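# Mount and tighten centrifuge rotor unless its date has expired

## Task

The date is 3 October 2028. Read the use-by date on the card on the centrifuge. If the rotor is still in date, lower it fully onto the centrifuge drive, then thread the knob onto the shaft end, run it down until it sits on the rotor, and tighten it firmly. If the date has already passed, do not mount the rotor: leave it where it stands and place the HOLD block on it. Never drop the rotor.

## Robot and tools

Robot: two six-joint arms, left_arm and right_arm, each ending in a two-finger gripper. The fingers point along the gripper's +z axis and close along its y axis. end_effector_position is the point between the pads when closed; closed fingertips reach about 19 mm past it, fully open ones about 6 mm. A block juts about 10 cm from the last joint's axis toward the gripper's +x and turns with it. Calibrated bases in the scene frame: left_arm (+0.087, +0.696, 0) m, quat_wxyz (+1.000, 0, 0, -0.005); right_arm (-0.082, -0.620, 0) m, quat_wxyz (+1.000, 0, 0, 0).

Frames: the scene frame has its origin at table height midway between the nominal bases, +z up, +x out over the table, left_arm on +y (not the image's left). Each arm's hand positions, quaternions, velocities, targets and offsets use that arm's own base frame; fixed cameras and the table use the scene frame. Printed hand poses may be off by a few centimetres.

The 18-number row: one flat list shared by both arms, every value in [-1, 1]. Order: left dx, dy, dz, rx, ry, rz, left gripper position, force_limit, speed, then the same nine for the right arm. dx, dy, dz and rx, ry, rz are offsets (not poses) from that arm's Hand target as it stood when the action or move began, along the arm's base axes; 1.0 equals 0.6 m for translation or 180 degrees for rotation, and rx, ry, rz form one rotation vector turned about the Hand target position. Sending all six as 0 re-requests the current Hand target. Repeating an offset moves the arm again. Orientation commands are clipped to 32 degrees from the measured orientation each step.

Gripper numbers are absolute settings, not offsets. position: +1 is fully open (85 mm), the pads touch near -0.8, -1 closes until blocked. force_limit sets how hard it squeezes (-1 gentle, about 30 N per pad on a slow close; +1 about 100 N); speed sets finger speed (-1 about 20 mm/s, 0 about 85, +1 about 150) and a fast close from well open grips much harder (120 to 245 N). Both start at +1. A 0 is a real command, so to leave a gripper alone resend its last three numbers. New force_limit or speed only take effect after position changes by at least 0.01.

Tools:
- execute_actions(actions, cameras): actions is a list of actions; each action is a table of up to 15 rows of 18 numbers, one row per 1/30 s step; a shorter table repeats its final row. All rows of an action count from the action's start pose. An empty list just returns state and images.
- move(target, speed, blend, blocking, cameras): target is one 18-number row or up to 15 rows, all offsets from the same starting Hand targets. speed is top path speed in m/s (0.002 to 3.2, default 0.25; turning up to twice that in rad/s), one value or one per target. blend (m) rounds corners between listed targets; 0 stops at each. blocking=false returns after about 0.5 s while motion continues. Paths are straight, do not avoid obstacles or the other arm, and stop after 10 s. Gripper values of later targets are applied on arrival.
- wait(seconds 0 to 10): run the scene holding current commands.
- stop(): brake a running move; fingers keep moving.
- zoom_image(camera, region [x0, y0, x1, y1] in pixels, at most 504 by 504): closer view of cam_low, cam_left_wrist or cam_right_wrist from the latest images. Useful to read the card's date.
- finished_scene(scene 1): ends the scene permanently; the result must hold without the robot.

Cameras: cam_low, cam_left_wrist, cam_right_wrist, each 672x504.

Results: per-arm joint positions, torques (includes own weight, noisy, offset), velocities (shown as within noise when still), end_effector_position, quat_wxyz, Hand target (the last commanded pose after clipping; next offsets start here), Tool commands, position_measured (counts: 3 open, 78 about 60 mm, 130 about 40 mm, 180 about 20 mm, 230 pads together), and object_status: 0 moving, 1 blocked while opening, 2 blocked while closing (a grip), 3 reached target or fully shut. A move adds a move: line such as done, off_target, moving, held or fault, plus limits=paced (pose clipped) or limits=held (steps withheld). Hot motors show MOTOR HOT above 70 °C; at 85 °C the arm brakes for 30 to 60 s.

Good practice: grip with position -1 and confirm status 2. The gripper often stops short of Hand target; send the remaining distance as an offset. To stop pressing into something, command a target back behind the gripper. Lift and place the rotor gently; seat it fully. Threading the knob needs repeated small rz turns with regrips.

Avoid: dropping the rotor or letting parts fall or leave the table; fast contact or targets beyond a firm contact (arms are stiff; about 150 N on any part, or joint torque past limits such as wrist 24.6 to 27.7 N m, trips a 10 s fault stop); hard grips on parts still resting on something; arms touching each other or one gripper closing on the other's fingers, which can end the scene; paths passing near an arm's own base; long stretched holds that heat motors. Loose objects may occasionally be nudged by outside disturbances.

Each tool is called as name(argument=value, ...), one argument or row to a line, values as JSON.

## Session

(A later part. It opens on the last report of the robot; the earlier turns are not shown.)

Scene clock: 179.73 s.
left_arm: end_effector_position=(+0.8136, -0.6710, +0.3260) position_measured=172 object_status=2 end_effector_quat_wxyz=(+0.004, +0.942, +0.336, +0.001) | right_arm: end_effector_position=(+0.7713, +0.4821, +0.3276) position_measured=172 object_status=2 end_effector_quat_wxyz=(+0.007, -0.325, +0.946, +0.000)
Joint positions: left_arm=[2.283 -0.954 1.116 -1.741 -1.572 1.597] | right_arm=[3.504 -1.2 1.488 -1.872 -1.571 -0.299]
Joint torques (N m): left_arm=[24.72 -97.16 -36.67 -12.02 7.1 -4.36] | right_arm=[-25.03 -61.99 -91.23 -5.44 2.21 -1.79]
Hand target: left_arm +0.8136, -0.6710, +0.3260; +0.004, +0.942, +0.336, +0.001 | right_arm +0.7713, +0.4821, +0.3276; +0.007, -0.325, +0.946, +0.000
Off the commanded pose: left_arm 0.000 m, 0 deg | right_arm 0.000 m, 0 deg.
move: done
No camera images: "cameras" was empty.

move(
  target=[-0.0045,0.0058,0,0,0,0.0111,-0.97,1,-1,0.0047,-0.0065,0,0,0,0.0111,-0.97,1,-1],
  speed=0.01,
  cameras=[],
)

move(
  target=[-0.0045,0.0058,0,0,0,0.0111,-0.97,1,-1,0.0047,-0.0065,0,0,0,0.0111,-0.97,1,-1],
  speed=0.01,
)

zoom_image(
  camera="cam_low",
  region=[340, 150, 400, 210],
)

Scene clock: 182.70 s.
left_arm: end_effector_position=(+0.8109, -0.6676, +0.3260) position_measured=172 object_status=2 end_effector_quat_wxyz=(+0.004, +0.936, +0.353, +0.001) | right_arm: end_effector_position=(+0.7741, +0.4782, +0.3276) position_measured=172 object_status=2 end_effector_quat_wxyz=(+0.006, -0.341, +0.940, +0.000)
Joint positions: left_arm=[2.283 -0.962 1.128 -1.746 -1.572 1.562] | right_arm=[3.498 -1.199 1.487 -1.872 -1.57 -0.34]
Joint torques (N m): left_arm=[29.6 -97.11 -38.77 -12.16 8.42 -3.13] | right_arm=[-24.62 -66.51 -89.81 -5.01 2.23 -1.92]
Hand target: left_arm +0.8109, -0.6675, +0.3260; +0.004, +0.936, +0.353, +0.001 | right_arm +0.7742, +0.4782, +0.3276; +0.006, -0.341, +0.940, +0.000
Off the commanded pose: left_arm 0.000 m, 0 deg | right_arm 0.000 m, 0 deg.
move: done
No camera images: "cameras" was empty.

Scene clock: 184.73 s.
left_arm: end_effector_position=(+0.8082, -0.6641, +0.3260) position_measured=172 object_status=2 end_effector_quat_wxyz=(+0.004, +0.929, +0.369, +0.001) | right_arm: end_effector_position=(+0.7770, +0.4743, +0.3276) position_measured=172 object_status=2 end_effector_quat_wxyz=(+0.006, -0.358, +0.934, +0.001)
Joint positions: left_arm=[2.283 -0.969 1.141 -1.751 -1.572 1.528] | right_arm=[3.493 -1.199 1.487 -1.872 -1.57 -0.38]
Joint torques (N m): left_arm=[41.75 -98.59 -37.08 -11.08 10.77 -4.56] | right_arm=[-23.59 -74.43 -89.87 -3.41 2.27 -2.15]
Hand target: left_arm +0.8082, -0.6640, +0.3260; +0.004, +0.929, +0.369, +0.001 | right_arm +0.7770, +0.4743, +0.3276; +0.006, -0.358, +0.934, +0.001
Off the commanded pose: left_arm 0.000 m, 0 deg | right_arm 0.000 m, 0 deg.
move: done

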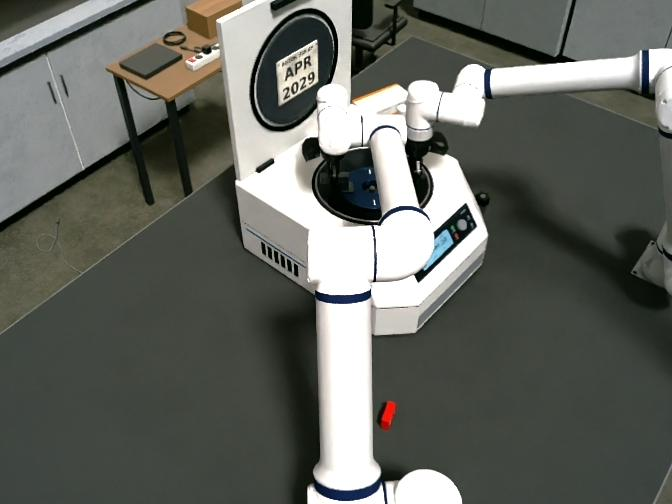

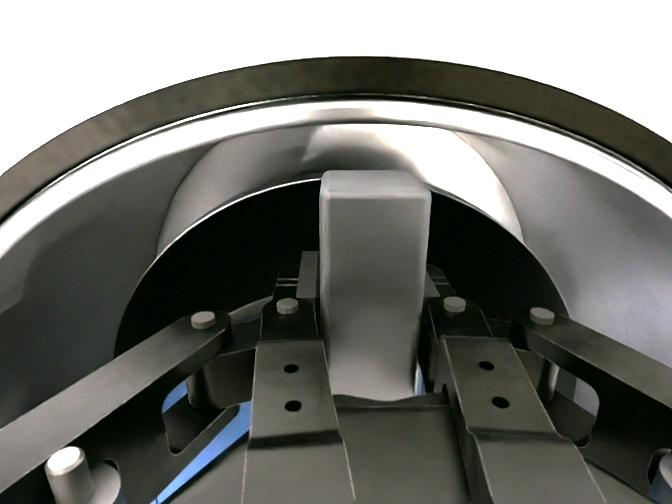

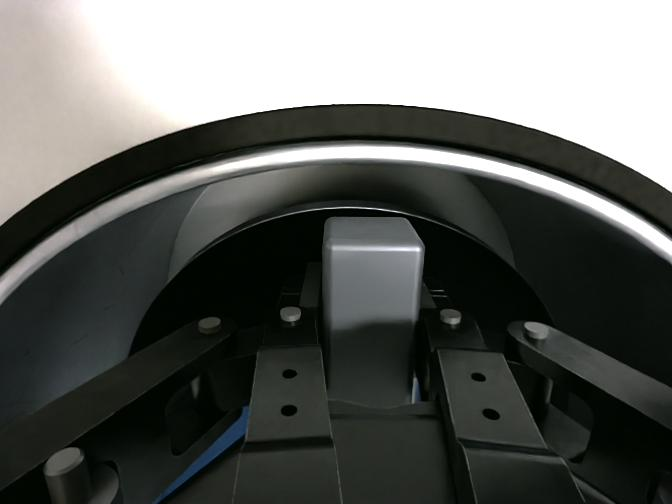

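Scaled by 8.400 from the camera's 672x504 image, which has a finer 960x720 frame.

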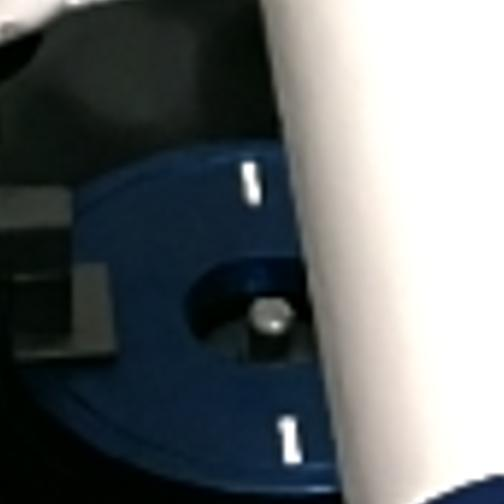

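move(
  target=[0,0,-0.0033,0,0,0,-0.97,1,-1,0,0,-0.005,0,0,0,-0.97,1,-1],
  speed=0.01,
  cameras=[],
)

Scene clock: 186.43 s.
left_arm: end_effector_position=(+0.8082, -0.6641, +0.3246) position_measured=172 object_status=2 end_effector_quat_wxyz=(+0.004, +0.929, +0.369, +0.001) | right_arm: end_effector_position=(+0.7770, +0.4743, +0.3254) position_measured=172 object_status=2 end_effector_quat_wxyz=(+0.007, -0.358, +0.934, +0.001)
Joint positions: left_arm=[2.284 -0.969 1.143 -1.754 -1.572 1.527] | right_arm=[3.493 -1.198 1.49 -1.876 -1.57 -0.38]
Joint torques (N m): left_arm=[38.68 -11.93 -0.02 -7.87 10.83 -3.87] | right_arm=[-22.96 40.11 10.11 -16.76 2.2 -2.13]
Hand target: left_arm +0.8082, -0.6640, +0.3240; +0.004, +0.929, +0.369, +0.001 | right_arm +0.7770, +0.4743, +0.3246; +0.006, -0.358, +0.934, +0.001
Off the commanded pose: left_arm 0.001 m, 0 deg | right_arm 0.001 m, 0 deg.
move: done
No camera images: "cameras" was empty.

move(
  target=[
    [0,0,0.002,0,0,0,-0.97,1,-1,0,0,0.0023,0,0,0,-0.97,1,-1],
    [-0.0045,0.0058,0.002,0,0,0.0111,-0.97,1,-1,0.0047,-0.0065,0.0023,0,0,0.0111,-0.97,1,-1],
  ],
  speed=0.01,
  cameras=[],
)

Scene clock: 187.33 s.
left_arm: end_effector_position=(+0.8082, -0.6640, +0.3240) position_measured=172 object_status=2 end_effector_quat_wxyz=(+0.004, +0.929, +0.369, +0.001) | right_arm: end_effector_position=(+0.7774, +0.4744, +0.3277) position_measured=172 object_status=2 end_effector_quat_wxyz=(+0.008, -0.358, +0.934, +0.000)
Joint positions: left_arm=[2.284 -0.969 1.144 -1.754 -1.572 1.527] | right_arm=[3.493 -1.199 1.488 -1.876 -1.57 -0.38]
Joint torques (N m): left_arm=[10.71 0.51 -4.56 4.27 11.02 -3.85] | right_arm=[-3.09 -83.83 -77.28 -5.72 0.29 -0.51]
Hand target: left_arm +0.8082, -0.6640, +0.3241; +0.004, +0.929, +0.369, +0.001 (not the last commanded pose) | right_arm +0.7774, +0.4744, +0.3277; +0.008, -0.358, +0.934, +0.000 (not the last commanded pose)
Tool commands: left_gripper/position=-0.97 left_gripper/force_limit=+1.0 left_gripper/speed=-1.0 right_gripper/position=-0.968627 right_gripper/force_limit=+1.0 right_gripper/speed=-1.0
Off the commanded pose: left_arm 0.005 m, 2 deg.
FORCE FAULT: contact force on the right arm reached its limit, and that arm stopped. The contact can be on any part of that arm, not only on its tool. That arm ran no command of this call. That arm is still stopped at the end of this call. That arm stays stopped for about 9 more seconds. Until then a move that you send moves the other arm only, and its call returns only when the move has ended. Once the stop has ended, the next robot result says so. If the stop ends while you think or write, that arm runs what you send next, counted from a new Hand target: where the arm stands when the stop ends. While its stop runs, that arm takes no new command, but its gripper still runs the gripper command that each later call begins with. Until it ends, the stop uses up actions while you think or wait. An arm that is not stopped still takes commands.
move: fault (right_arm), off_target (left_arm; braked at the fault stop of right_arm); path passed 0 of 2 targets
No camera images: "cameras" was empty.

move(
  target=[0,0,0.0035,0,0,0,-0.97,1,-1,0,0,0,0,0,0,-0.97,1,-1],
  speed=0.02,
  cameras=[],
)

wait(
  seconds=9.3,
  cameras=[],
)

move(
  target=[0,0,0,0,0,0,-0.2,1,-1,0,0,0,0,0,0,-0.2,1,-1],
)

Scene clock: 188.93 s.
left_arm: end_effector_position=(+0.8081, -0.6640, +0.3257) position_measured=172 object_status=2 end_effector_quat_wxyz=(+0.004, +0.929, +0.369, +0.001) | right_arm: end_effector_position=(+0.7774, +0.4744, +0.3277) position_measured=172 object_status=2 end_effector_quat_wxyz=(+0.008, -0.358, +0.934, +0.000)
Joint positions: left_arm=[2.283 -0.969 1.141 -1.751 -1.572 1.527] | right_arm=[3.493 -1.199 1.488 -1.876 -1.57 -0.38]
Joint torques (N m): left_arm=[2.86 -86.88 -52.96 3.38 11.21 -3.42] | right_arm=[-2.17 -83.17 -77.5 -5.5 0.51 -0.48]
Hand target: left_arm +0.8082, -0.6640, +0.3262; +0.004, +0.929, +0.369, +0.001 | right_arm +0.7774, +0.4744, +0.3277; +0.008, -0.358, +0.934, +0.000
Tool commands: left_gripper/position=-0.97 left_gripper/force_limit=+1.0 left_gripper/speed=-1.0 right_gripper/position=-0.968627 right_gripper/force_limit=+1.0 right_gripper/speed=-1.0
Off the commanded pose: left_arm 0.001 m, 0 deg.
FORCE FAULT, CONTINUED: the right arm was still stopped when this call began, by the force fault that an earlier result reported. Since the last result the stop counts as 1 of the actions that you can send in this scene. That arm ran no command of this call. That arm is still stopped at the end of this call. That arm stays stopped for about 8 more seconds. If the stop ends while you think or write, that arm runs what you send next, counted from a new Hand target: where the arm stands when the stop ends. While its stop runs, that arm takes no new command, but its gripper still runs the gripper command that each later call begins with.
move: done (left_arm), not run (right_arm; its earlier fault stop)
No camera images: "cameras" was empty.

Scene clock: 198.23 s.
left_arm: end_effector_position=(+0.8082, -0.6640, +0.3262) position_measured=172 object_status=2 end_effector_quat_wxyz=(+0.004, +0.929, +0.369, +0.001) | right_arm: end_effector_position=(+0.7774, +0.4744, +0.3277) position_measured=172 object_status=2 end_effector_quat_wxyz=(+0.008, -0.358, +0.934, +0.000)
Joint positions: left_arm=[2.283 -0.97 1.141 -1.75 -1.572 1.527] | right_arm=[3.493 -1.199 1.488 -1.876 -1.57 -0.38]
Joint torques (N m): left_arm=[38.49 -108.26 -64.76 -3.19 11.55 -1.65] | right_arm=[-2.72 -83.29 -76.76 -5.65 0.36 -0.3]
Hand target: left_arm +0.8082, -0.6640, +0.3262; +0.004, +0.929, +0.369, +0.001 | right_arm +0.7774, +0.4744, +0.3277; +0.008, -0.358, +0.934, +0.000
Tool commands: left_gripper/position=-0.97 left_gripper/force_limit=+1.0 left_gripper/speed=-1.0 right_gripper/position=-0.968627 right_gripper/force_limit=+1.0 right_gripper/speed=-1.0
Off the commanded pose: left_arm 0.000 m, 0 deg.
FORCE FAULT, CONTINUED: the right arm's stop, for the force fault that an earlier result reported, is over. The rest of the stop counts as 15 of the actions that you can send in this scene. That arm's target is now where it stood when the stop ended, not its last command. That arm accepts commands again.
wait: 9.30 s; at rest by 0.17 s
No camera images: "cameras" was empty.

Scene clock: 198.87 s.
left_arm: end_effector_position=(+0.8082, -0.6640, +0.3262) position_measured=154 object_status=0 end_effector_quat_wxyz=(+0.004, +0.929, +0.369, +0.001) | right_arm: end_effector_position=(+0.7773, +0.4744, +0.3277) position_measured=154 object_status=0 end_effector_quat_wxyz=(+0.008, -0.358, +0.934, +0.000)
Joint positions: left_arm=[2.284 -0.97 1.141 -1.75 -1.572 1.527] | right_arm=[3.493 -1.199 1.488 -1.876 -1.57 -0.38]
Joint torques (N m): left_arm=[-17.11 -107.29 -65.18 -2.98 -1.18 -1.58] | right_arm=[-2.66 -84.09 -84.91 -5.7 0.35 -0.41]
Hand target: left_arm +0.8082, -0.6640, +0.3262; +0.004, +0.929, +0.369, +0.001 | right_arm +0.7774, +0.4744, +0.3277; +0.008, -0.358, +0.934, +0.000
Off the commanded pose: left_arm 0.000 m, 0 deg | right_arm 0.000 m, 0 deg.
move: done

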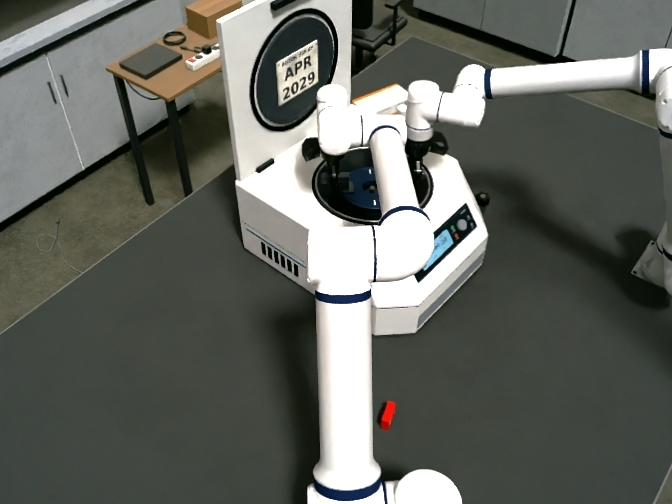

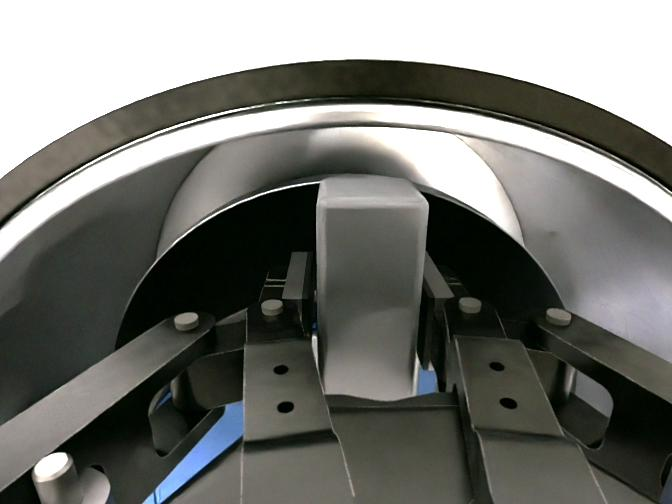

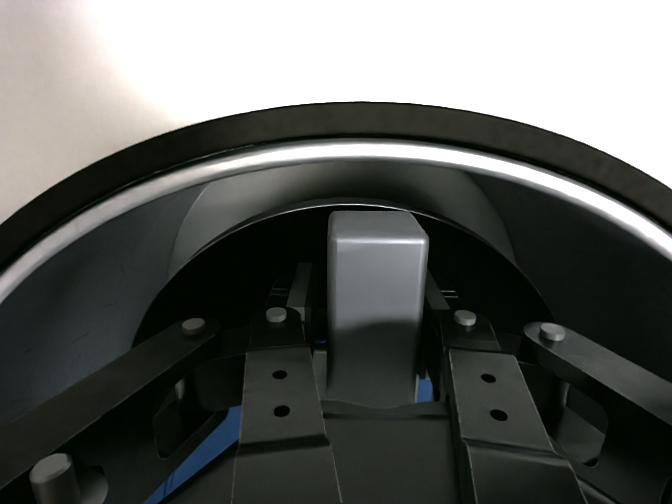

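move(
  target=[
    [0.009,-0.0116,0,0,0,-0.0222,-0.2,1,-1,-0.0094,0.013,0,0,0,-0.0222,-0.2,1,-1],
    [0.018,-0.0232,0,0,0,-0.0444,-0.2,1,-1,-0.0195,0.0255,0,0,0,-0.0444,-0.2,1,-1],
  ],
  speed=0.02,
  blend=0.005,
)

zoom_image(
  camera="cam_low",
  region=[340, 150, 400, 210],
)

Scene clock: 203.60 s.
left_arm: end_effector_position=(+0.8190, -0.6779, +0.3262) position_measured=154 object_status=3 end_effector_quat_wxyz=(+0.004, +0.953, +0.304, +0.001) | right_arm: end_effector_position=(+0.7657, +0.4897, +0.3277) position_measured=154 object_status=3 end_effector_quat_wxyz=(+0.008, -0.292, +0.956, +0.000)
Joint positions: left_arm=[2.283 -0.938 1.09 -1.731 -1.573 1.666] | right_arm=[3.514 -1.202 1.492 -1.877 -1.572 -0.22]
Joint torques (N m): left_arm=[-16.82 -99.98 -74.64 1.29 -1.01 3.22] | right_arm=[12.47 -93.33 -66.6 -10.17 -3.18 1.32]
Hand target: left_arm +0.8190, -0.6780, +0.3262; +0.004, +0.953, +0.303, +0.001 | right_arm +0.7657, +0.4897, +0.3277; +0.008, -0.292, +0.956, +0.000
Off the commanded pose: left_arm 0.000 m, 0 deg | right_arm 0.000 m, 0 deg.
move: done

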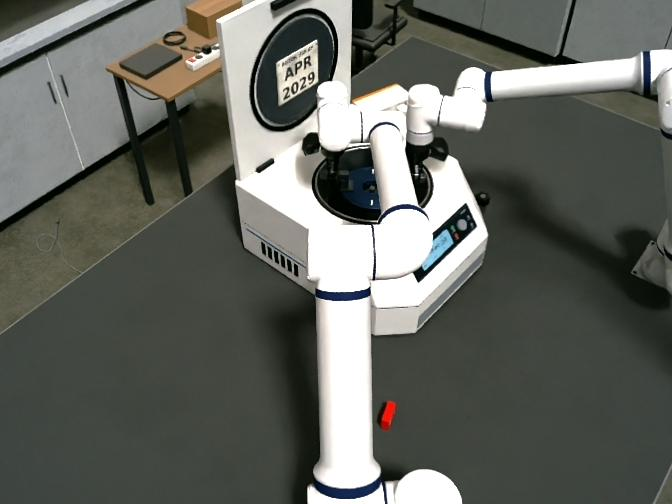

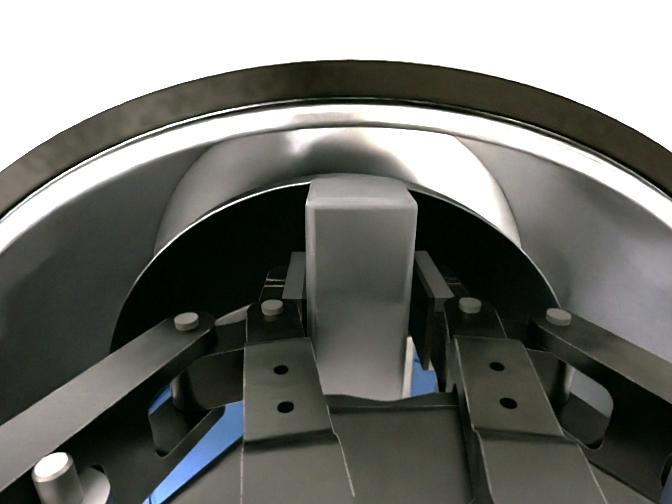

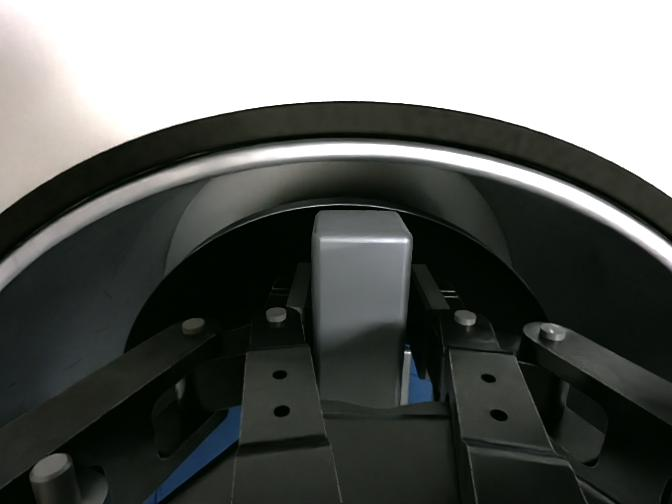

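Scaled by 8.400 from the camera's 672x504 image, which has a finer 960x720 frame.

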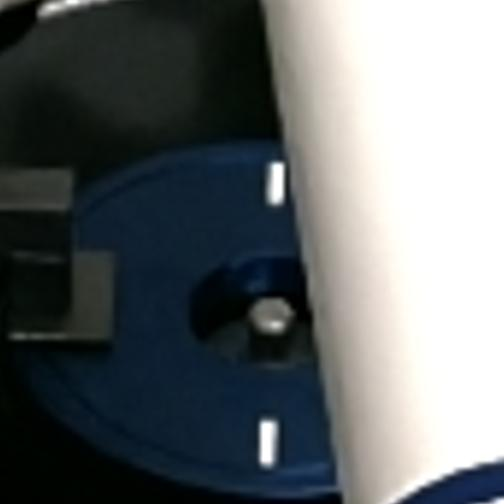

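move(
  target=[
    [0.0085,-0.012,0,0,0,-0.0222,-0.2,1,-1,-0.009,0.0133,0,0,0,-0.0222,-0.2,1,-1],
    [0.0161,-0.0245,0,0,0,-0.0444,-0.2,1,-1,-0.017,0.0273,0,0,0,-0.0444,-0.2,1,-1],
  ],
  speed=0.02,
  blend=0.005,
)

zoom_image(
  camera="cam_low",
  region=[340, 150, 400, 210],
)

Scene clock: 208.40 s.
left_arm: end_effector_position=(+0.8286, -0.6926, +0.3262) position_measured=154 object_status=3 end_effector_quat_wxyz=(+0.004, +0.972, +0.237, +0.000) end_effector_velocity=(+0.000, -0.001, +0.000) end_effector_angular_velocity=(-0.001, +0.001, -0.005) | right_arm: end_effector_position=(+0.7555, +0.5060, +0.3277) position_measured=154 object_status=3 end_effector_quat_wxyz=(+0.008, -0.225, +0.974, -0.001)
Joint positions: left_arm=[2.281 -0.907 1.037 -1.709 -1.574 1.804] | right_arm=[3.537 -1.201 1.49 -1.876 -1.575 -0.058]
Joint velocities: left_arm=[-0.001 0.001 -0.001 0 -0.001 0.005] | right_arm=[within noise]
Joint torques (N m): left_arm=[-17.02 -100.85 -74.61 1.61 -1.01 3.47] | right_arm=[13.1 -75.65 -86.41 -1.55 -2.92 1.28]
Hand target: left_arm +0.8286, -0.6927, +0.3262; +0.004, +0.972, +0.236, +0.000 | right_arm +0.7555, +0.5061, +0.3277; +0.008, -0.224, +0.974, -0.001
Off the commanded pose: left_arm 0.000 m, 0 deg | right_arm 0.000 m, 0 deg.
move: done

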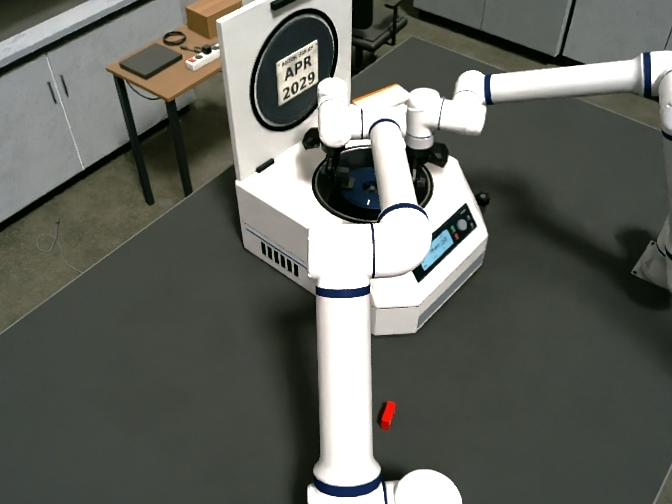

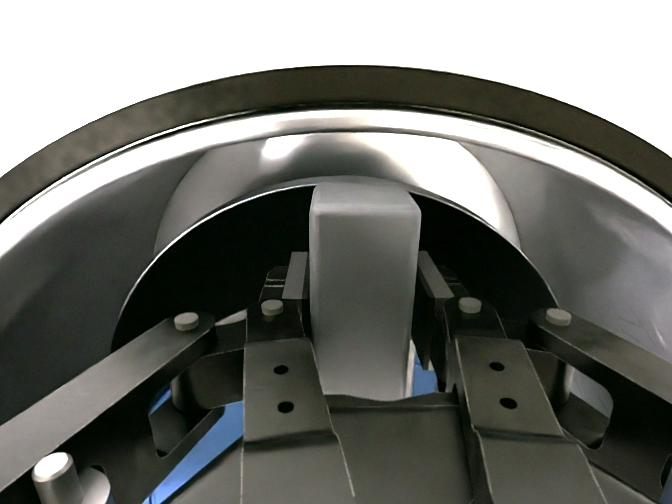

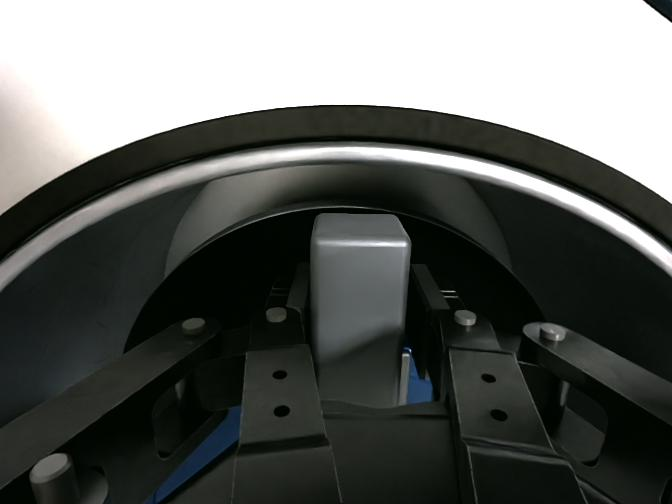

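Scaled by 8.400 from the camera's 672x504 image, which has a finer 960x720 frame.

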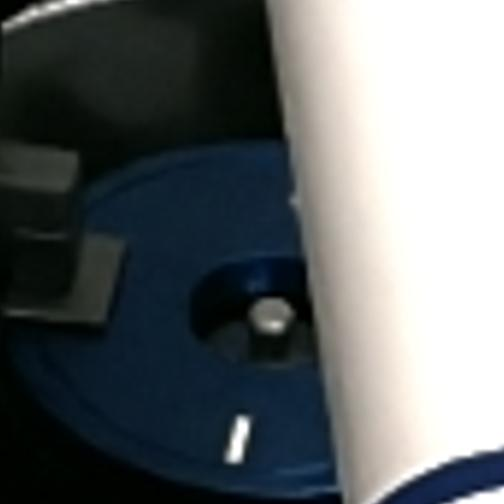

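move(
  target=[
    [-0.0123,0.0192,0,0,0,0.0344,-0.2,1,-1,0.0130,-0.0213,0,0,0,0.0344,-0.2,1,-1],
    [-0.0253,0.0368,0,0,0,0.0678,-0.2,1,-1,0.0268,-0.0412,0,0,0,0.0678,-0.2,1,-1],
    [-0.0402,0.0530,0,0,0,0.1011,-0.2,1,-1,0.0428,-0.0593,0,0,0,0.1011,-0.2,1,-1],
  ],
  speed=0.016,
  blend=0.005,
)

zoom_image(
  camera="cam_low",
  region=[340, 150, 400, 210],
)

Scene clock: 222.73 s.
left_arm: end_effector_position=(+0.8046, -0.6609, +0.3262) position_measured=154 object_status=3 end_effector_quat_wxyz=(+0.004, +0.922, +0.387, +0.001) | right_arm: end_effector_position=(+0.7811, +0.4705, +0.3277) position_measured=154 object_status=3 end_effector_quat_wxyz=(+0.008, -0.376, +0.927, +0.001)
Joint positions: left_arm=[2.283 -0.978 1.155 -1.756 -1.571 1.488] | right_arm=[3.487 -1.197 1.486 -1.875 -1.569 -0.424]
Joint torques (N m): left_arm=[-18.17 -126.91 -55.36 -10.62 2.84 -2.65] | right_arm=[-15.95 -76.61 -86.75 -1.46 2.3 -2.54]
Hand target: left_arm +0.8045, -0.6609, +0.3262; +0.004, +0.922, +0.387, +0.001 | right_arm +0.7811, +0.4705, +0.3277; +0.008, -0.376, +0.927, +0.001
Off the commanded pose: left_arm 0.000 m, 0 deg | right_arm 0.000 m, 0 deg.
move: done

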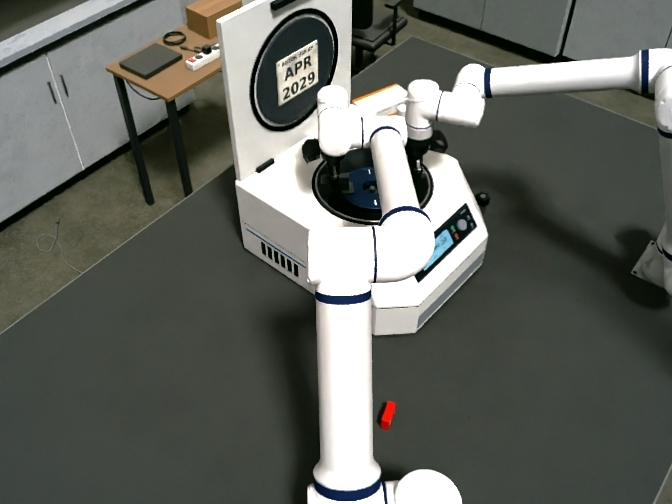

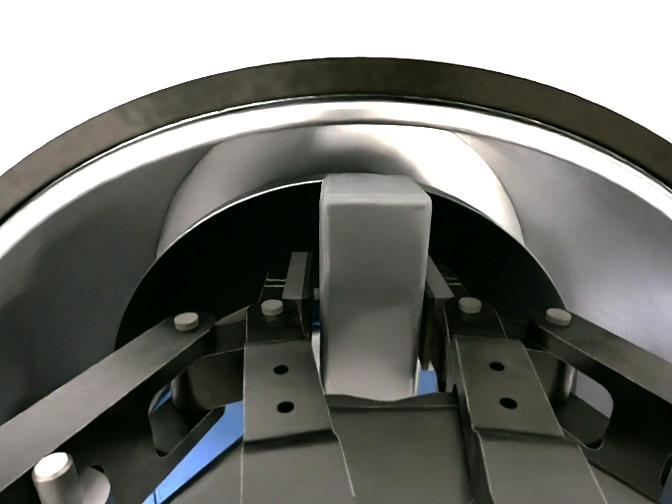

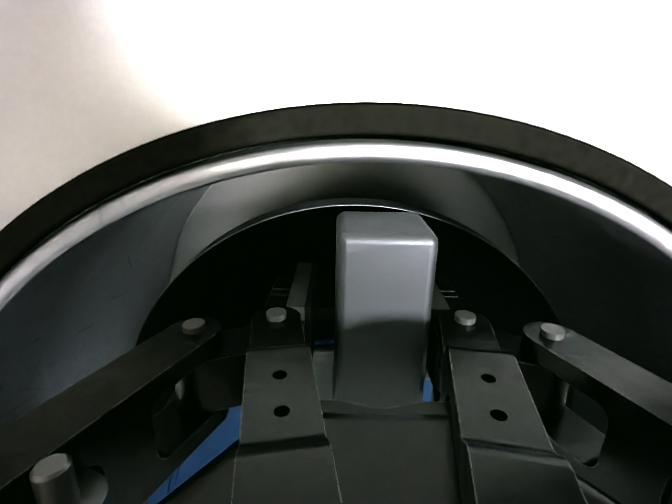

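Scaled by 8.400 from the camera's 672x504 image, which has a finer 960x720 frame.

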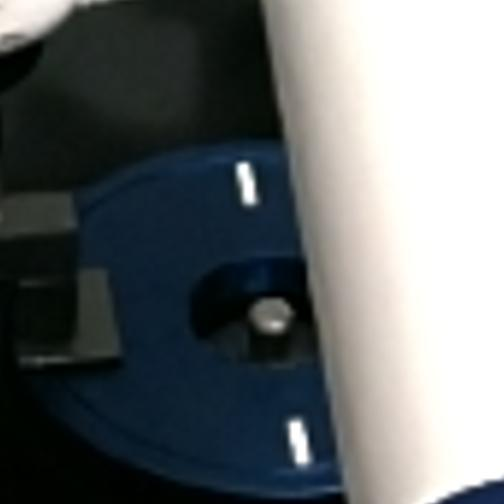

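move(
  target=[
    [0,0,0,0,0,0,1,1,-0.3,0,0,0,0,0,0,1,1,-0.3],
    [0,0,0.333,0,0,0,1,1,-0.3,0,0,0.333,0,0,0,1,1,-0.3],
    [-0.4,0.5,0.5,0,0,0,1,1,-0.3,0.166,0.16,0.288,0,0,0,1,1,-0.3],
  ],
  speed=[0.1,0.2,0.3],
  cameras=["cam_low","cam_right_wrist"],
)

zoom_image(
  camera="cam_right_wrist",
  region=[230, 60, 450, 280],
)

zoom_image(
  camera="cam_low",
  region=[300, 130, 440, 230],
)

Scene clock: 231.10 s.
left_arm: end_effector_position=(+0.5647, -0.3610, +0.6261) position_measured=3 object_status=3 end_effector_quat_wxyz=(+0.004, +0.922, +0.387, +0.001) | right_arm: end_effector_position=(+0.8807, +0.5665, +0.5005) position_measured=3 object_status=3 end_effector_quat_wxyz=(+0.008, -0.376, +0.927, +0.001)
Joint positions: left_arm=[2.305 -1.631 1.462 -1.41 -1.571 1.51] | right_arm=[3.543 -0.979 0.852 -1.46 -1.57 -0.369]
Joint torques (N m): left_arm=[18.85 -67.07 -55.54 1.18 2.31 3.21] | right_arm=[12.22 -95.77 -89.49 -1.24 -1.48 1.15]
Hand target: left_arm +0.5645, -0.3609, +0.6262; +0.004, +0.922, +0.387, +0.001 | right_arm +0.8807, +0.5665, +0.5005; +0.008, -0.376, +0.927, +0.001
Off the commanded pose: left_arm 0.000 m, 0 deg | right_arm 0.000 m, 0 deg.
move: done
Images, in order (width x height): cam_low 672x504, cam_right_wrist 672x504.

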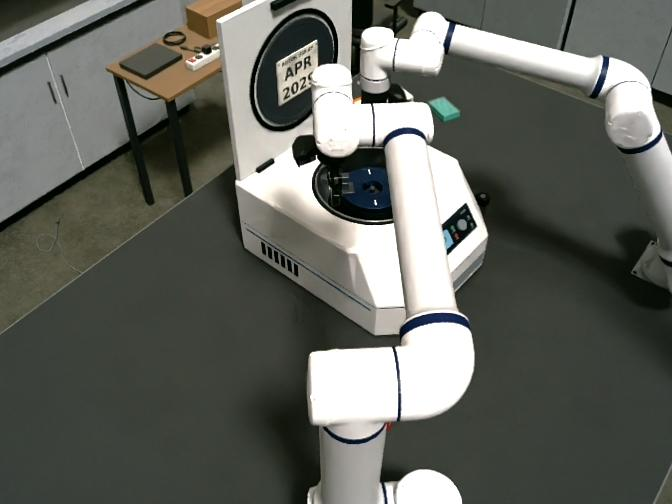

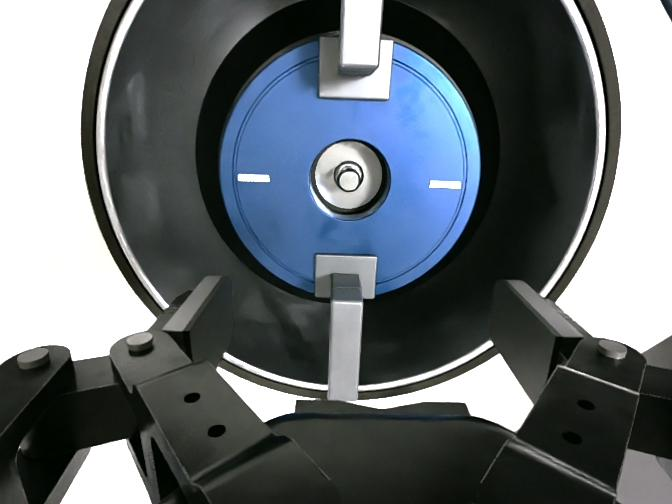

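Scaled by 2.291 from the camera's 672x504 image, which has a finer 960x720 frame.

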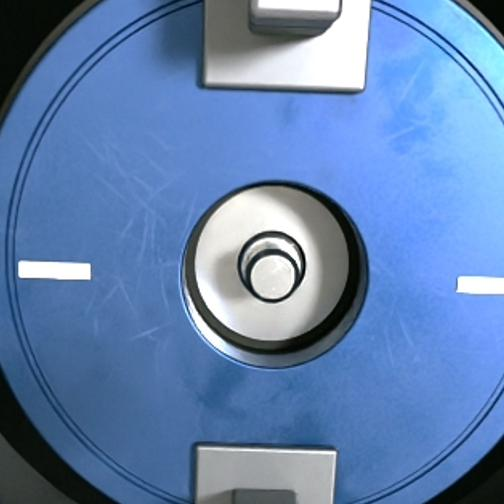

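Scaled by 3.600 from the camera's 672x504 image, which has a finer 960x720 frame.

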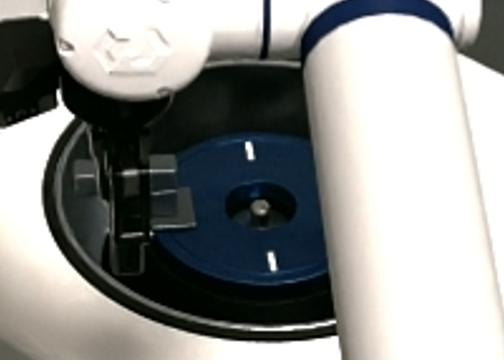

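move(
  target=[
    [0,0,0,0,0,0,1,1,-0.3,-0.168,-0.156,0,0,0,-0.01,1,1,-0.3],
    [0,0,0,0,0,0,1,1,-0.3,-0.168,-0.156,-0.288,0,0,-0.01,1,1,-0.3],
    [0,0,0,0,0,0,1,1,-0.3,-0.168,-0.156,-0.288,0,0,-0.01,-0.2,1,-0.3],
  ],
  speed=[0.3,0.2,0.1],
  cameras=["cam_right_wrist"],
)

Scene clock: 238.37 s.
left_arm: end_effector_position=(+0.5645, -0.3609, +0.6262) position_measured=3 object_status=3 end_effector_quat_wxyz=(+0.004, +0.922, +0.387, +0.001) | right_arm: end_effector_position=(+0.7799, +0.4729, +0.3277) position_measured=154 object_status=0 end_effector_quat_wxyz=(+0.008, -0.361, +0.933, +0.001)
Joint positions: left_arm=[2.305 -1.631 1.462 -1.41 -1.571 1.51] | right_arm=[3.49 -1.197 1.485 -1.875 -1.569 -0.39]
Joint torques (N m): left_arm=[18.95 -69.76 -54.93 0.78 2.44 3.59] | right_arm=[-10.8 -75.22 -66.77 -10.12 1.98 -1.71]
Hand target: left_arm +0.5645, -0.3609, +0.6262; +0.004, +0.922, +0.387, +0.001 | right_arm +0.7799, +0.4729, +0.3277; +0.008, -0.361, +0.933, +0.001
Off the commanded pose: left_arm 0.000 m, 0 deg | right_arm 0.000 m, 0 deg.
move: done
Images, in order (width x height): cam_right_wrist 672x504.

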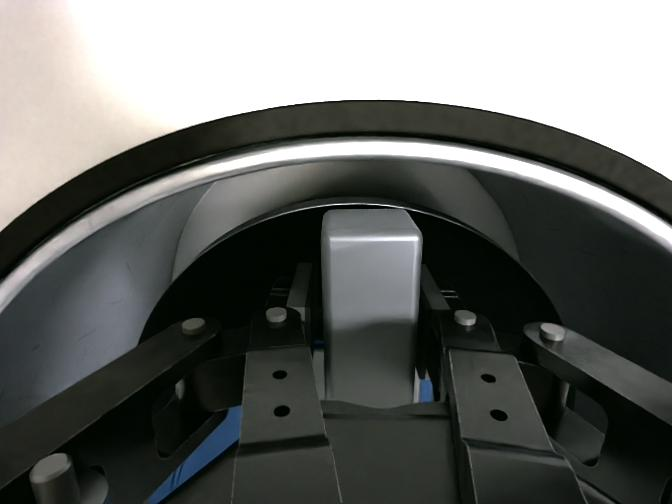

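move(
  target=[
    [0,0,0,0,0,0,1,1,-0.3,-0.0152,0.0183,0,0,0,-0.0328,-0.2,1,-0.3],
    [0,0,0,0,0,0,1,1,-0.3,-0.0267,0.0348,0,0,0,-0.0606,-0.2,1,-0.3],
  ],
  speed=0.008,
)

zoom_image(
  camera="cam_low",
  region=[300, 130, 440, 230],
)

Scene clock: 249.17 s.
left_arm: end_effector_position=(+0.5645, -0.3609, +0.6262) position_measured=3 object_status=3 end_effector_quat_wxyz=(+0.004, +0.922, +0.387, +0.001) | right_arm: end_effector_position=(+0.7664, +0.4902, +0.3277) position_measured=154 object_status=3 end_effector_quat_wxyz=(+0.008, -0.286, +0.958, +0.000)
Joint positions: left_arm=[2.305 -1.631 1.462 -1.41 -1.571 1.51] | right_arm=[3.515 -1.201 1.49 -1.877 -1.572 -0.207]
Joint torques (N m): left_arm=[15.96 -69.02 -54.23 -0.36 2.47 3.09] | right_arm=[13.9 -93.96 -67.02 -10.35 -1.32 1.34]
Hand target: left_arm +0.5645, -0.3609, +0.6262; +0.004, +0.922, +0.387, +0.001 | right_arm +0.7664, +0.4902, +0.3277; +0.008, -0.286, +0.958, +0.000 (not the last commanded pose)
Off the commanded pose: left_arm 0.000 m, 0 deg | right_arm 0.004 m, 2 deg.
move: off_target (right_arm; path cut at 10 s); path passed 1 of 2 targets

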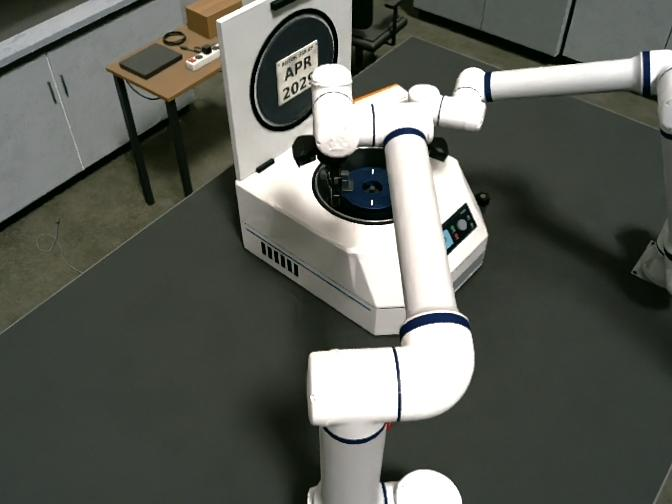

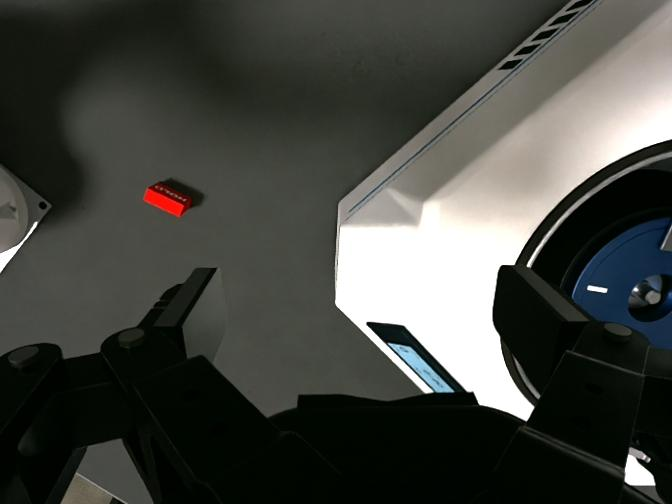

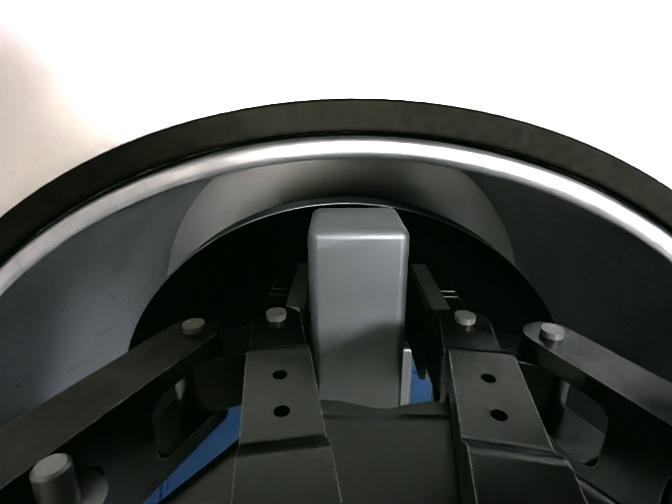

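Scaled by 3.600 from the camera's 672x504 image, which has a finer 960x720 frame.

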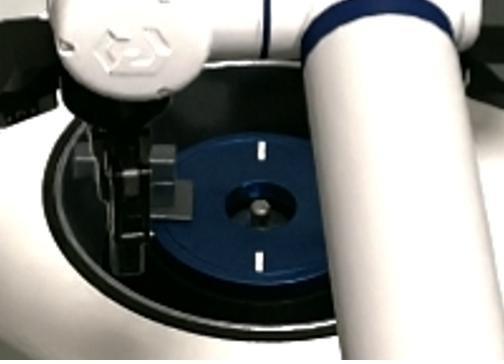

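move(
  target=[
    [0,0,0,0,0,0,1,1,-0.3,0.0303,-0.0385,0,0,0,0.07,-0.2,1,-0.3],
    [0,0,0,0,0,0,1,1,-0.3,0.055,-0.0592,0,0,0,0.1144,-0.2,1,-0.3],
    [0,0,0,0,0,0,1,1,-0.3,0.0823,-0.0763,0,0,0,0.1589,-0.2,1,-0.3],
    [0,0,0,0,0,0,1,1,-0.3,0.1117,-0.0893,0,0,0,0.2033,-0.2,1,-0.3],
  ],
  speed=0.022,
  blend=0.006,
  cameras=["cam_low","cam_right_wrist"],
)

zoom_image(
  camera="cam_low",
  region=[300, 130, 440, 230],
)

Scene clock: 263.77 s.
left_arm: end_effector_position=(+0.5645, -0.3609, +0.6262) position_measured=3 object_status=3 end_effector_quat_wxyz=(+0.004, +0.922, +0.387, +0.001) | right_arm: end_effector_position=(+0.8088, +0.4488, +0.3277) position_measured=154 object_status=3 end_effector_quat_wxyz=(+0.008, -0.488, +0.873, +0.002)
Joint positions: left_arm=[2.305 -1.631 1.462 -1.41 -1.571 1.51] | right_arm=[3.453 -1.176 1.455 -1.865 -1.564 -0.708]
Joint torques (N m): left_arm=[11.66 -65.72 -54.41 -2.13 2.18 2.55] | right_arm=[-16.87 -77.61 -87.14 -1.5 2.21 -1.98]
Hand target: left_arm +0.5645, -0.3609, +0.6262; +0.004, +0.922, +0.387, +0.001 | right_arm +0.8088, +0.4488, +0.3277; +0.008, -0.488, +0.873, +0.002 (not the last commanded pose)
Off the commanded pose: left_arm 0.000 m, 0 deg | right_arm 0.028 m, 11 deg.
move: off_target (right_arm; path cut at 10 s); path passed 2 of 4 targets
Images, in order (width x height): cam_low 672x504, cam_right_wrist 672x504.

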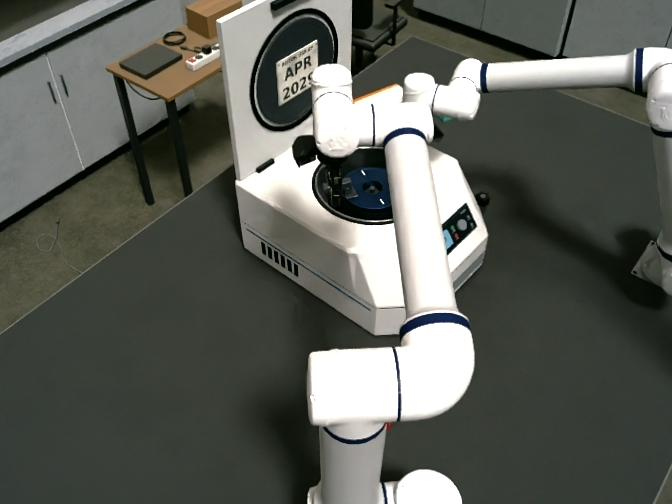

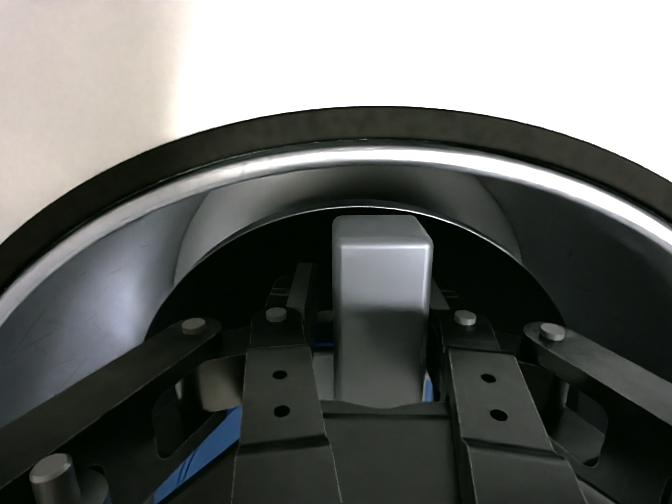

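Scaled by 3.600 from the camera's 672x504 image, which has a finer 960x720 frame.

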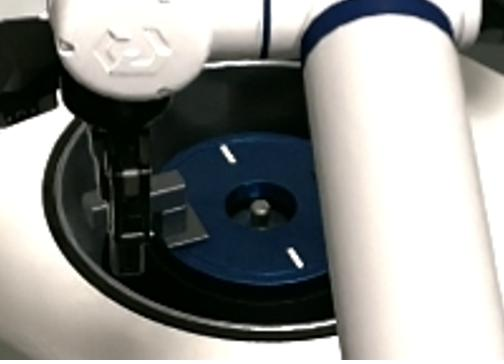

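move(
  target=[
    [0,0,0,0,0,0,1,1,-0.3,0.041,-0.0203,0,0,0,0.0647,-0.2,1,-0.3],
    [0,0,0,0,0,0,1,1,-0.3,0.0878,-0.032,0,0,0,0.1314,-0.2,1,-0.3],
    [0,0,0,0,0,0,1,1,-0.3,0.1362,-0.0337,0,0,0,0.198,-0.2,1,-0.3],
  ],
  speed=0.05,
  blend=0.008,
  cameras=["cam_low","cam_right_wrist"],
)

zoom_image(
  camera="cam_low",
  region=[300, 130, 440, 230],
)

Scene clock: 271.10 s.
left_arm: end_effector_position=(+0.5645, -0.3609, +0.6262) position_measured=3 object_status=3 end_effector_quat_wxyz=(+0.004, +0.922, +0.387, +0.001) | right_arm: end_effector_position=(+0.8905, +0.4286, +0.3277) position_measured=154 object_status=3 end_effector_quat_wxyz=(-0.007, +0.732, -0.682, -0.004)
Joint positions: left_arm=[2.305 -1.631 1.462 -1.41 -1.571 1.51] | right_arm=[3.405 -1.071 1.297 -1.805 -1.556 -1.378]
Joint torques (N m): left_arm=[10.3 -67.33 -55.09 -3.21 2.22 2.5] | right_arm=[-17.35 -86.62 -88.25 -1.72 2.17 -2.27]
Hand target: left_arm +0.5645, -0.3609, +0.6262; +0.004, +0.922, +0.387, +0.001 | right_arm +0.8905, +0.4286, +0.3277; -0.007, +0.732, -0.682, -0.004
Off the commanded pose: left_arm 0.000 m, 0 deg | right_arm 0.000 m, 0 deg.
move: done
Images, in order (width x height): cam_low 672x504, cam_right_wrist 672x504.

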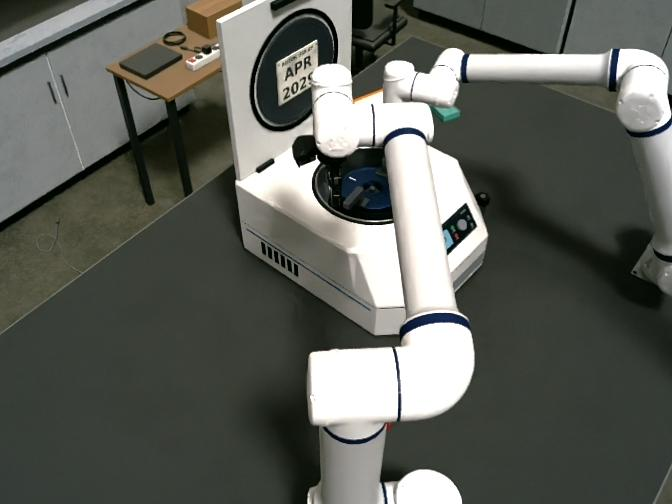

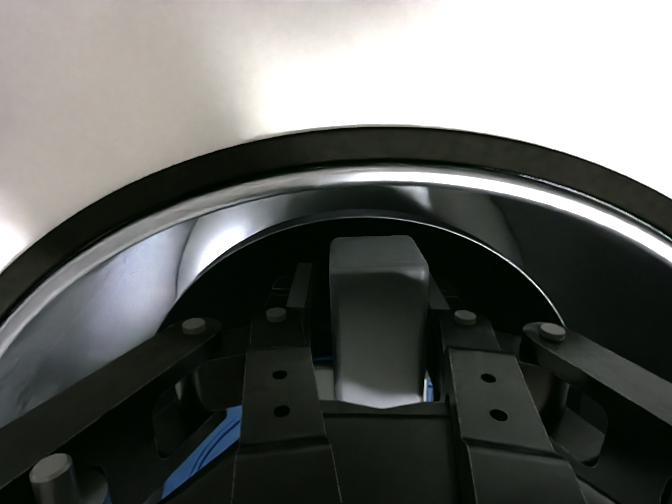

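Scaled by 3.600 from the camera's 672x504 image, which has a finer 960x720 frame.

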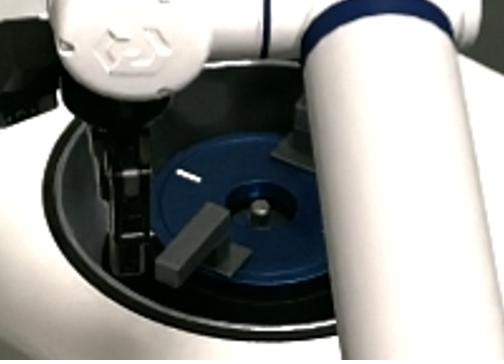

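move(
  target=[
    [0,0,0,0,0,0,1,1,-0.3,0.0475,0.0185,0,0,0,0.067,-0.2,1,-0.3],
    [0,0,0,0,0,0,1,1,-0.3,0.0922,0.0367,0,0,0,0.1337,-0.2,1,-0.3],
  ],
  speed=0.05,
  blend=0.008,
  cameras=["cam_low","cam_right_wrist"],
)

zoom_image(
  camera="cam_low",
  region=[300, 130, 440, 230],
)

Scene clock: 276.67 s.
left_arm: end_effector_position=(+0.5645, -0.3609, +0.6262) position_measured=3 object_status=3 end_effector_quat_wxyz=(+0.004, +0.922, +0.387, +0.001) | right_arm: end_effector_position=(+0.9458, +0.4506, +0.3277) position_measured=154 object_status=3 end_effector_quat_wxyz=(-0.006, +0.858, -0.514, -0.006)
Joint positions: left_arm=[2.305 -1.631 1.462 -1.41 -1.571 1.51] | right_arm=[3.411 -0.965 1.13 -1.737 -1.554 -1.792]
Joint torques (N m): left_arm=[7.96 -69.02 -53.94 -4.13 2.45 2.16] | right_arm=[12.24 -95.4 -88.51 -1.53 3.75 -1.81]
Hand target: left_arm +0.5645, -0.3609, +0.6262; +0.004, +0.922, +0.387, +0.001 | right_arm +0.9459, +0.4506, +0.3277; -0.006, +0.858, -0.514, -0.006
Off the commanded pose: left_arm 0.000 m, 0 deg | right_arm 0.000 m, 0 deg.
move: done
Images, in order (width x height): cam_low 672x504, cam_right_wrist 672x504.

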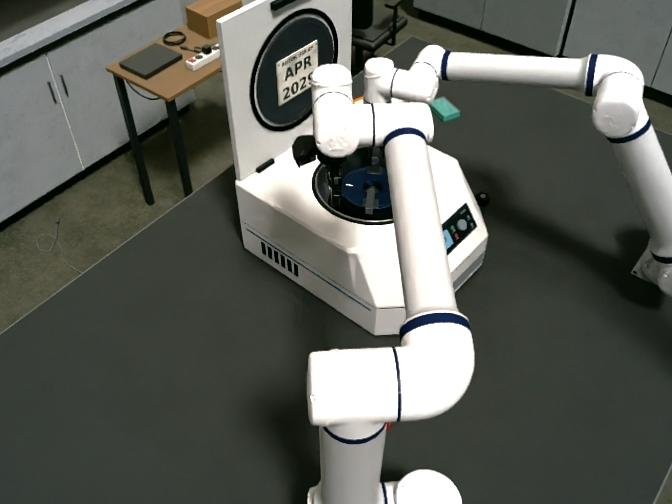

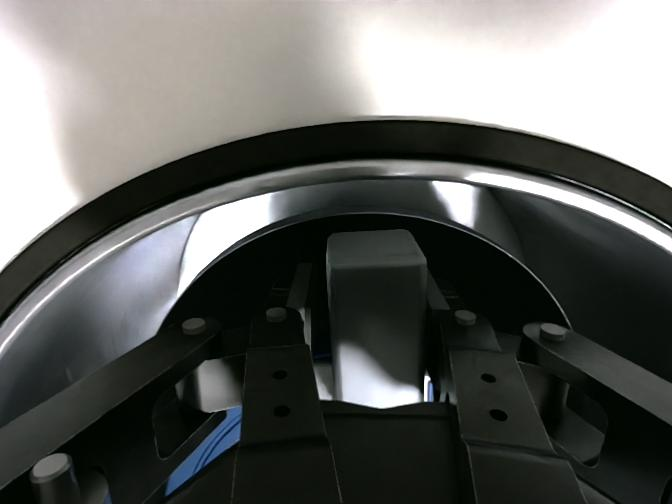

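Scaled by 3.600 from the camera's 672x504 image, which has a finer 960x720 frame.

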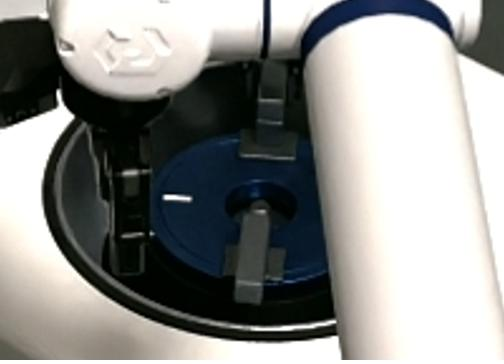

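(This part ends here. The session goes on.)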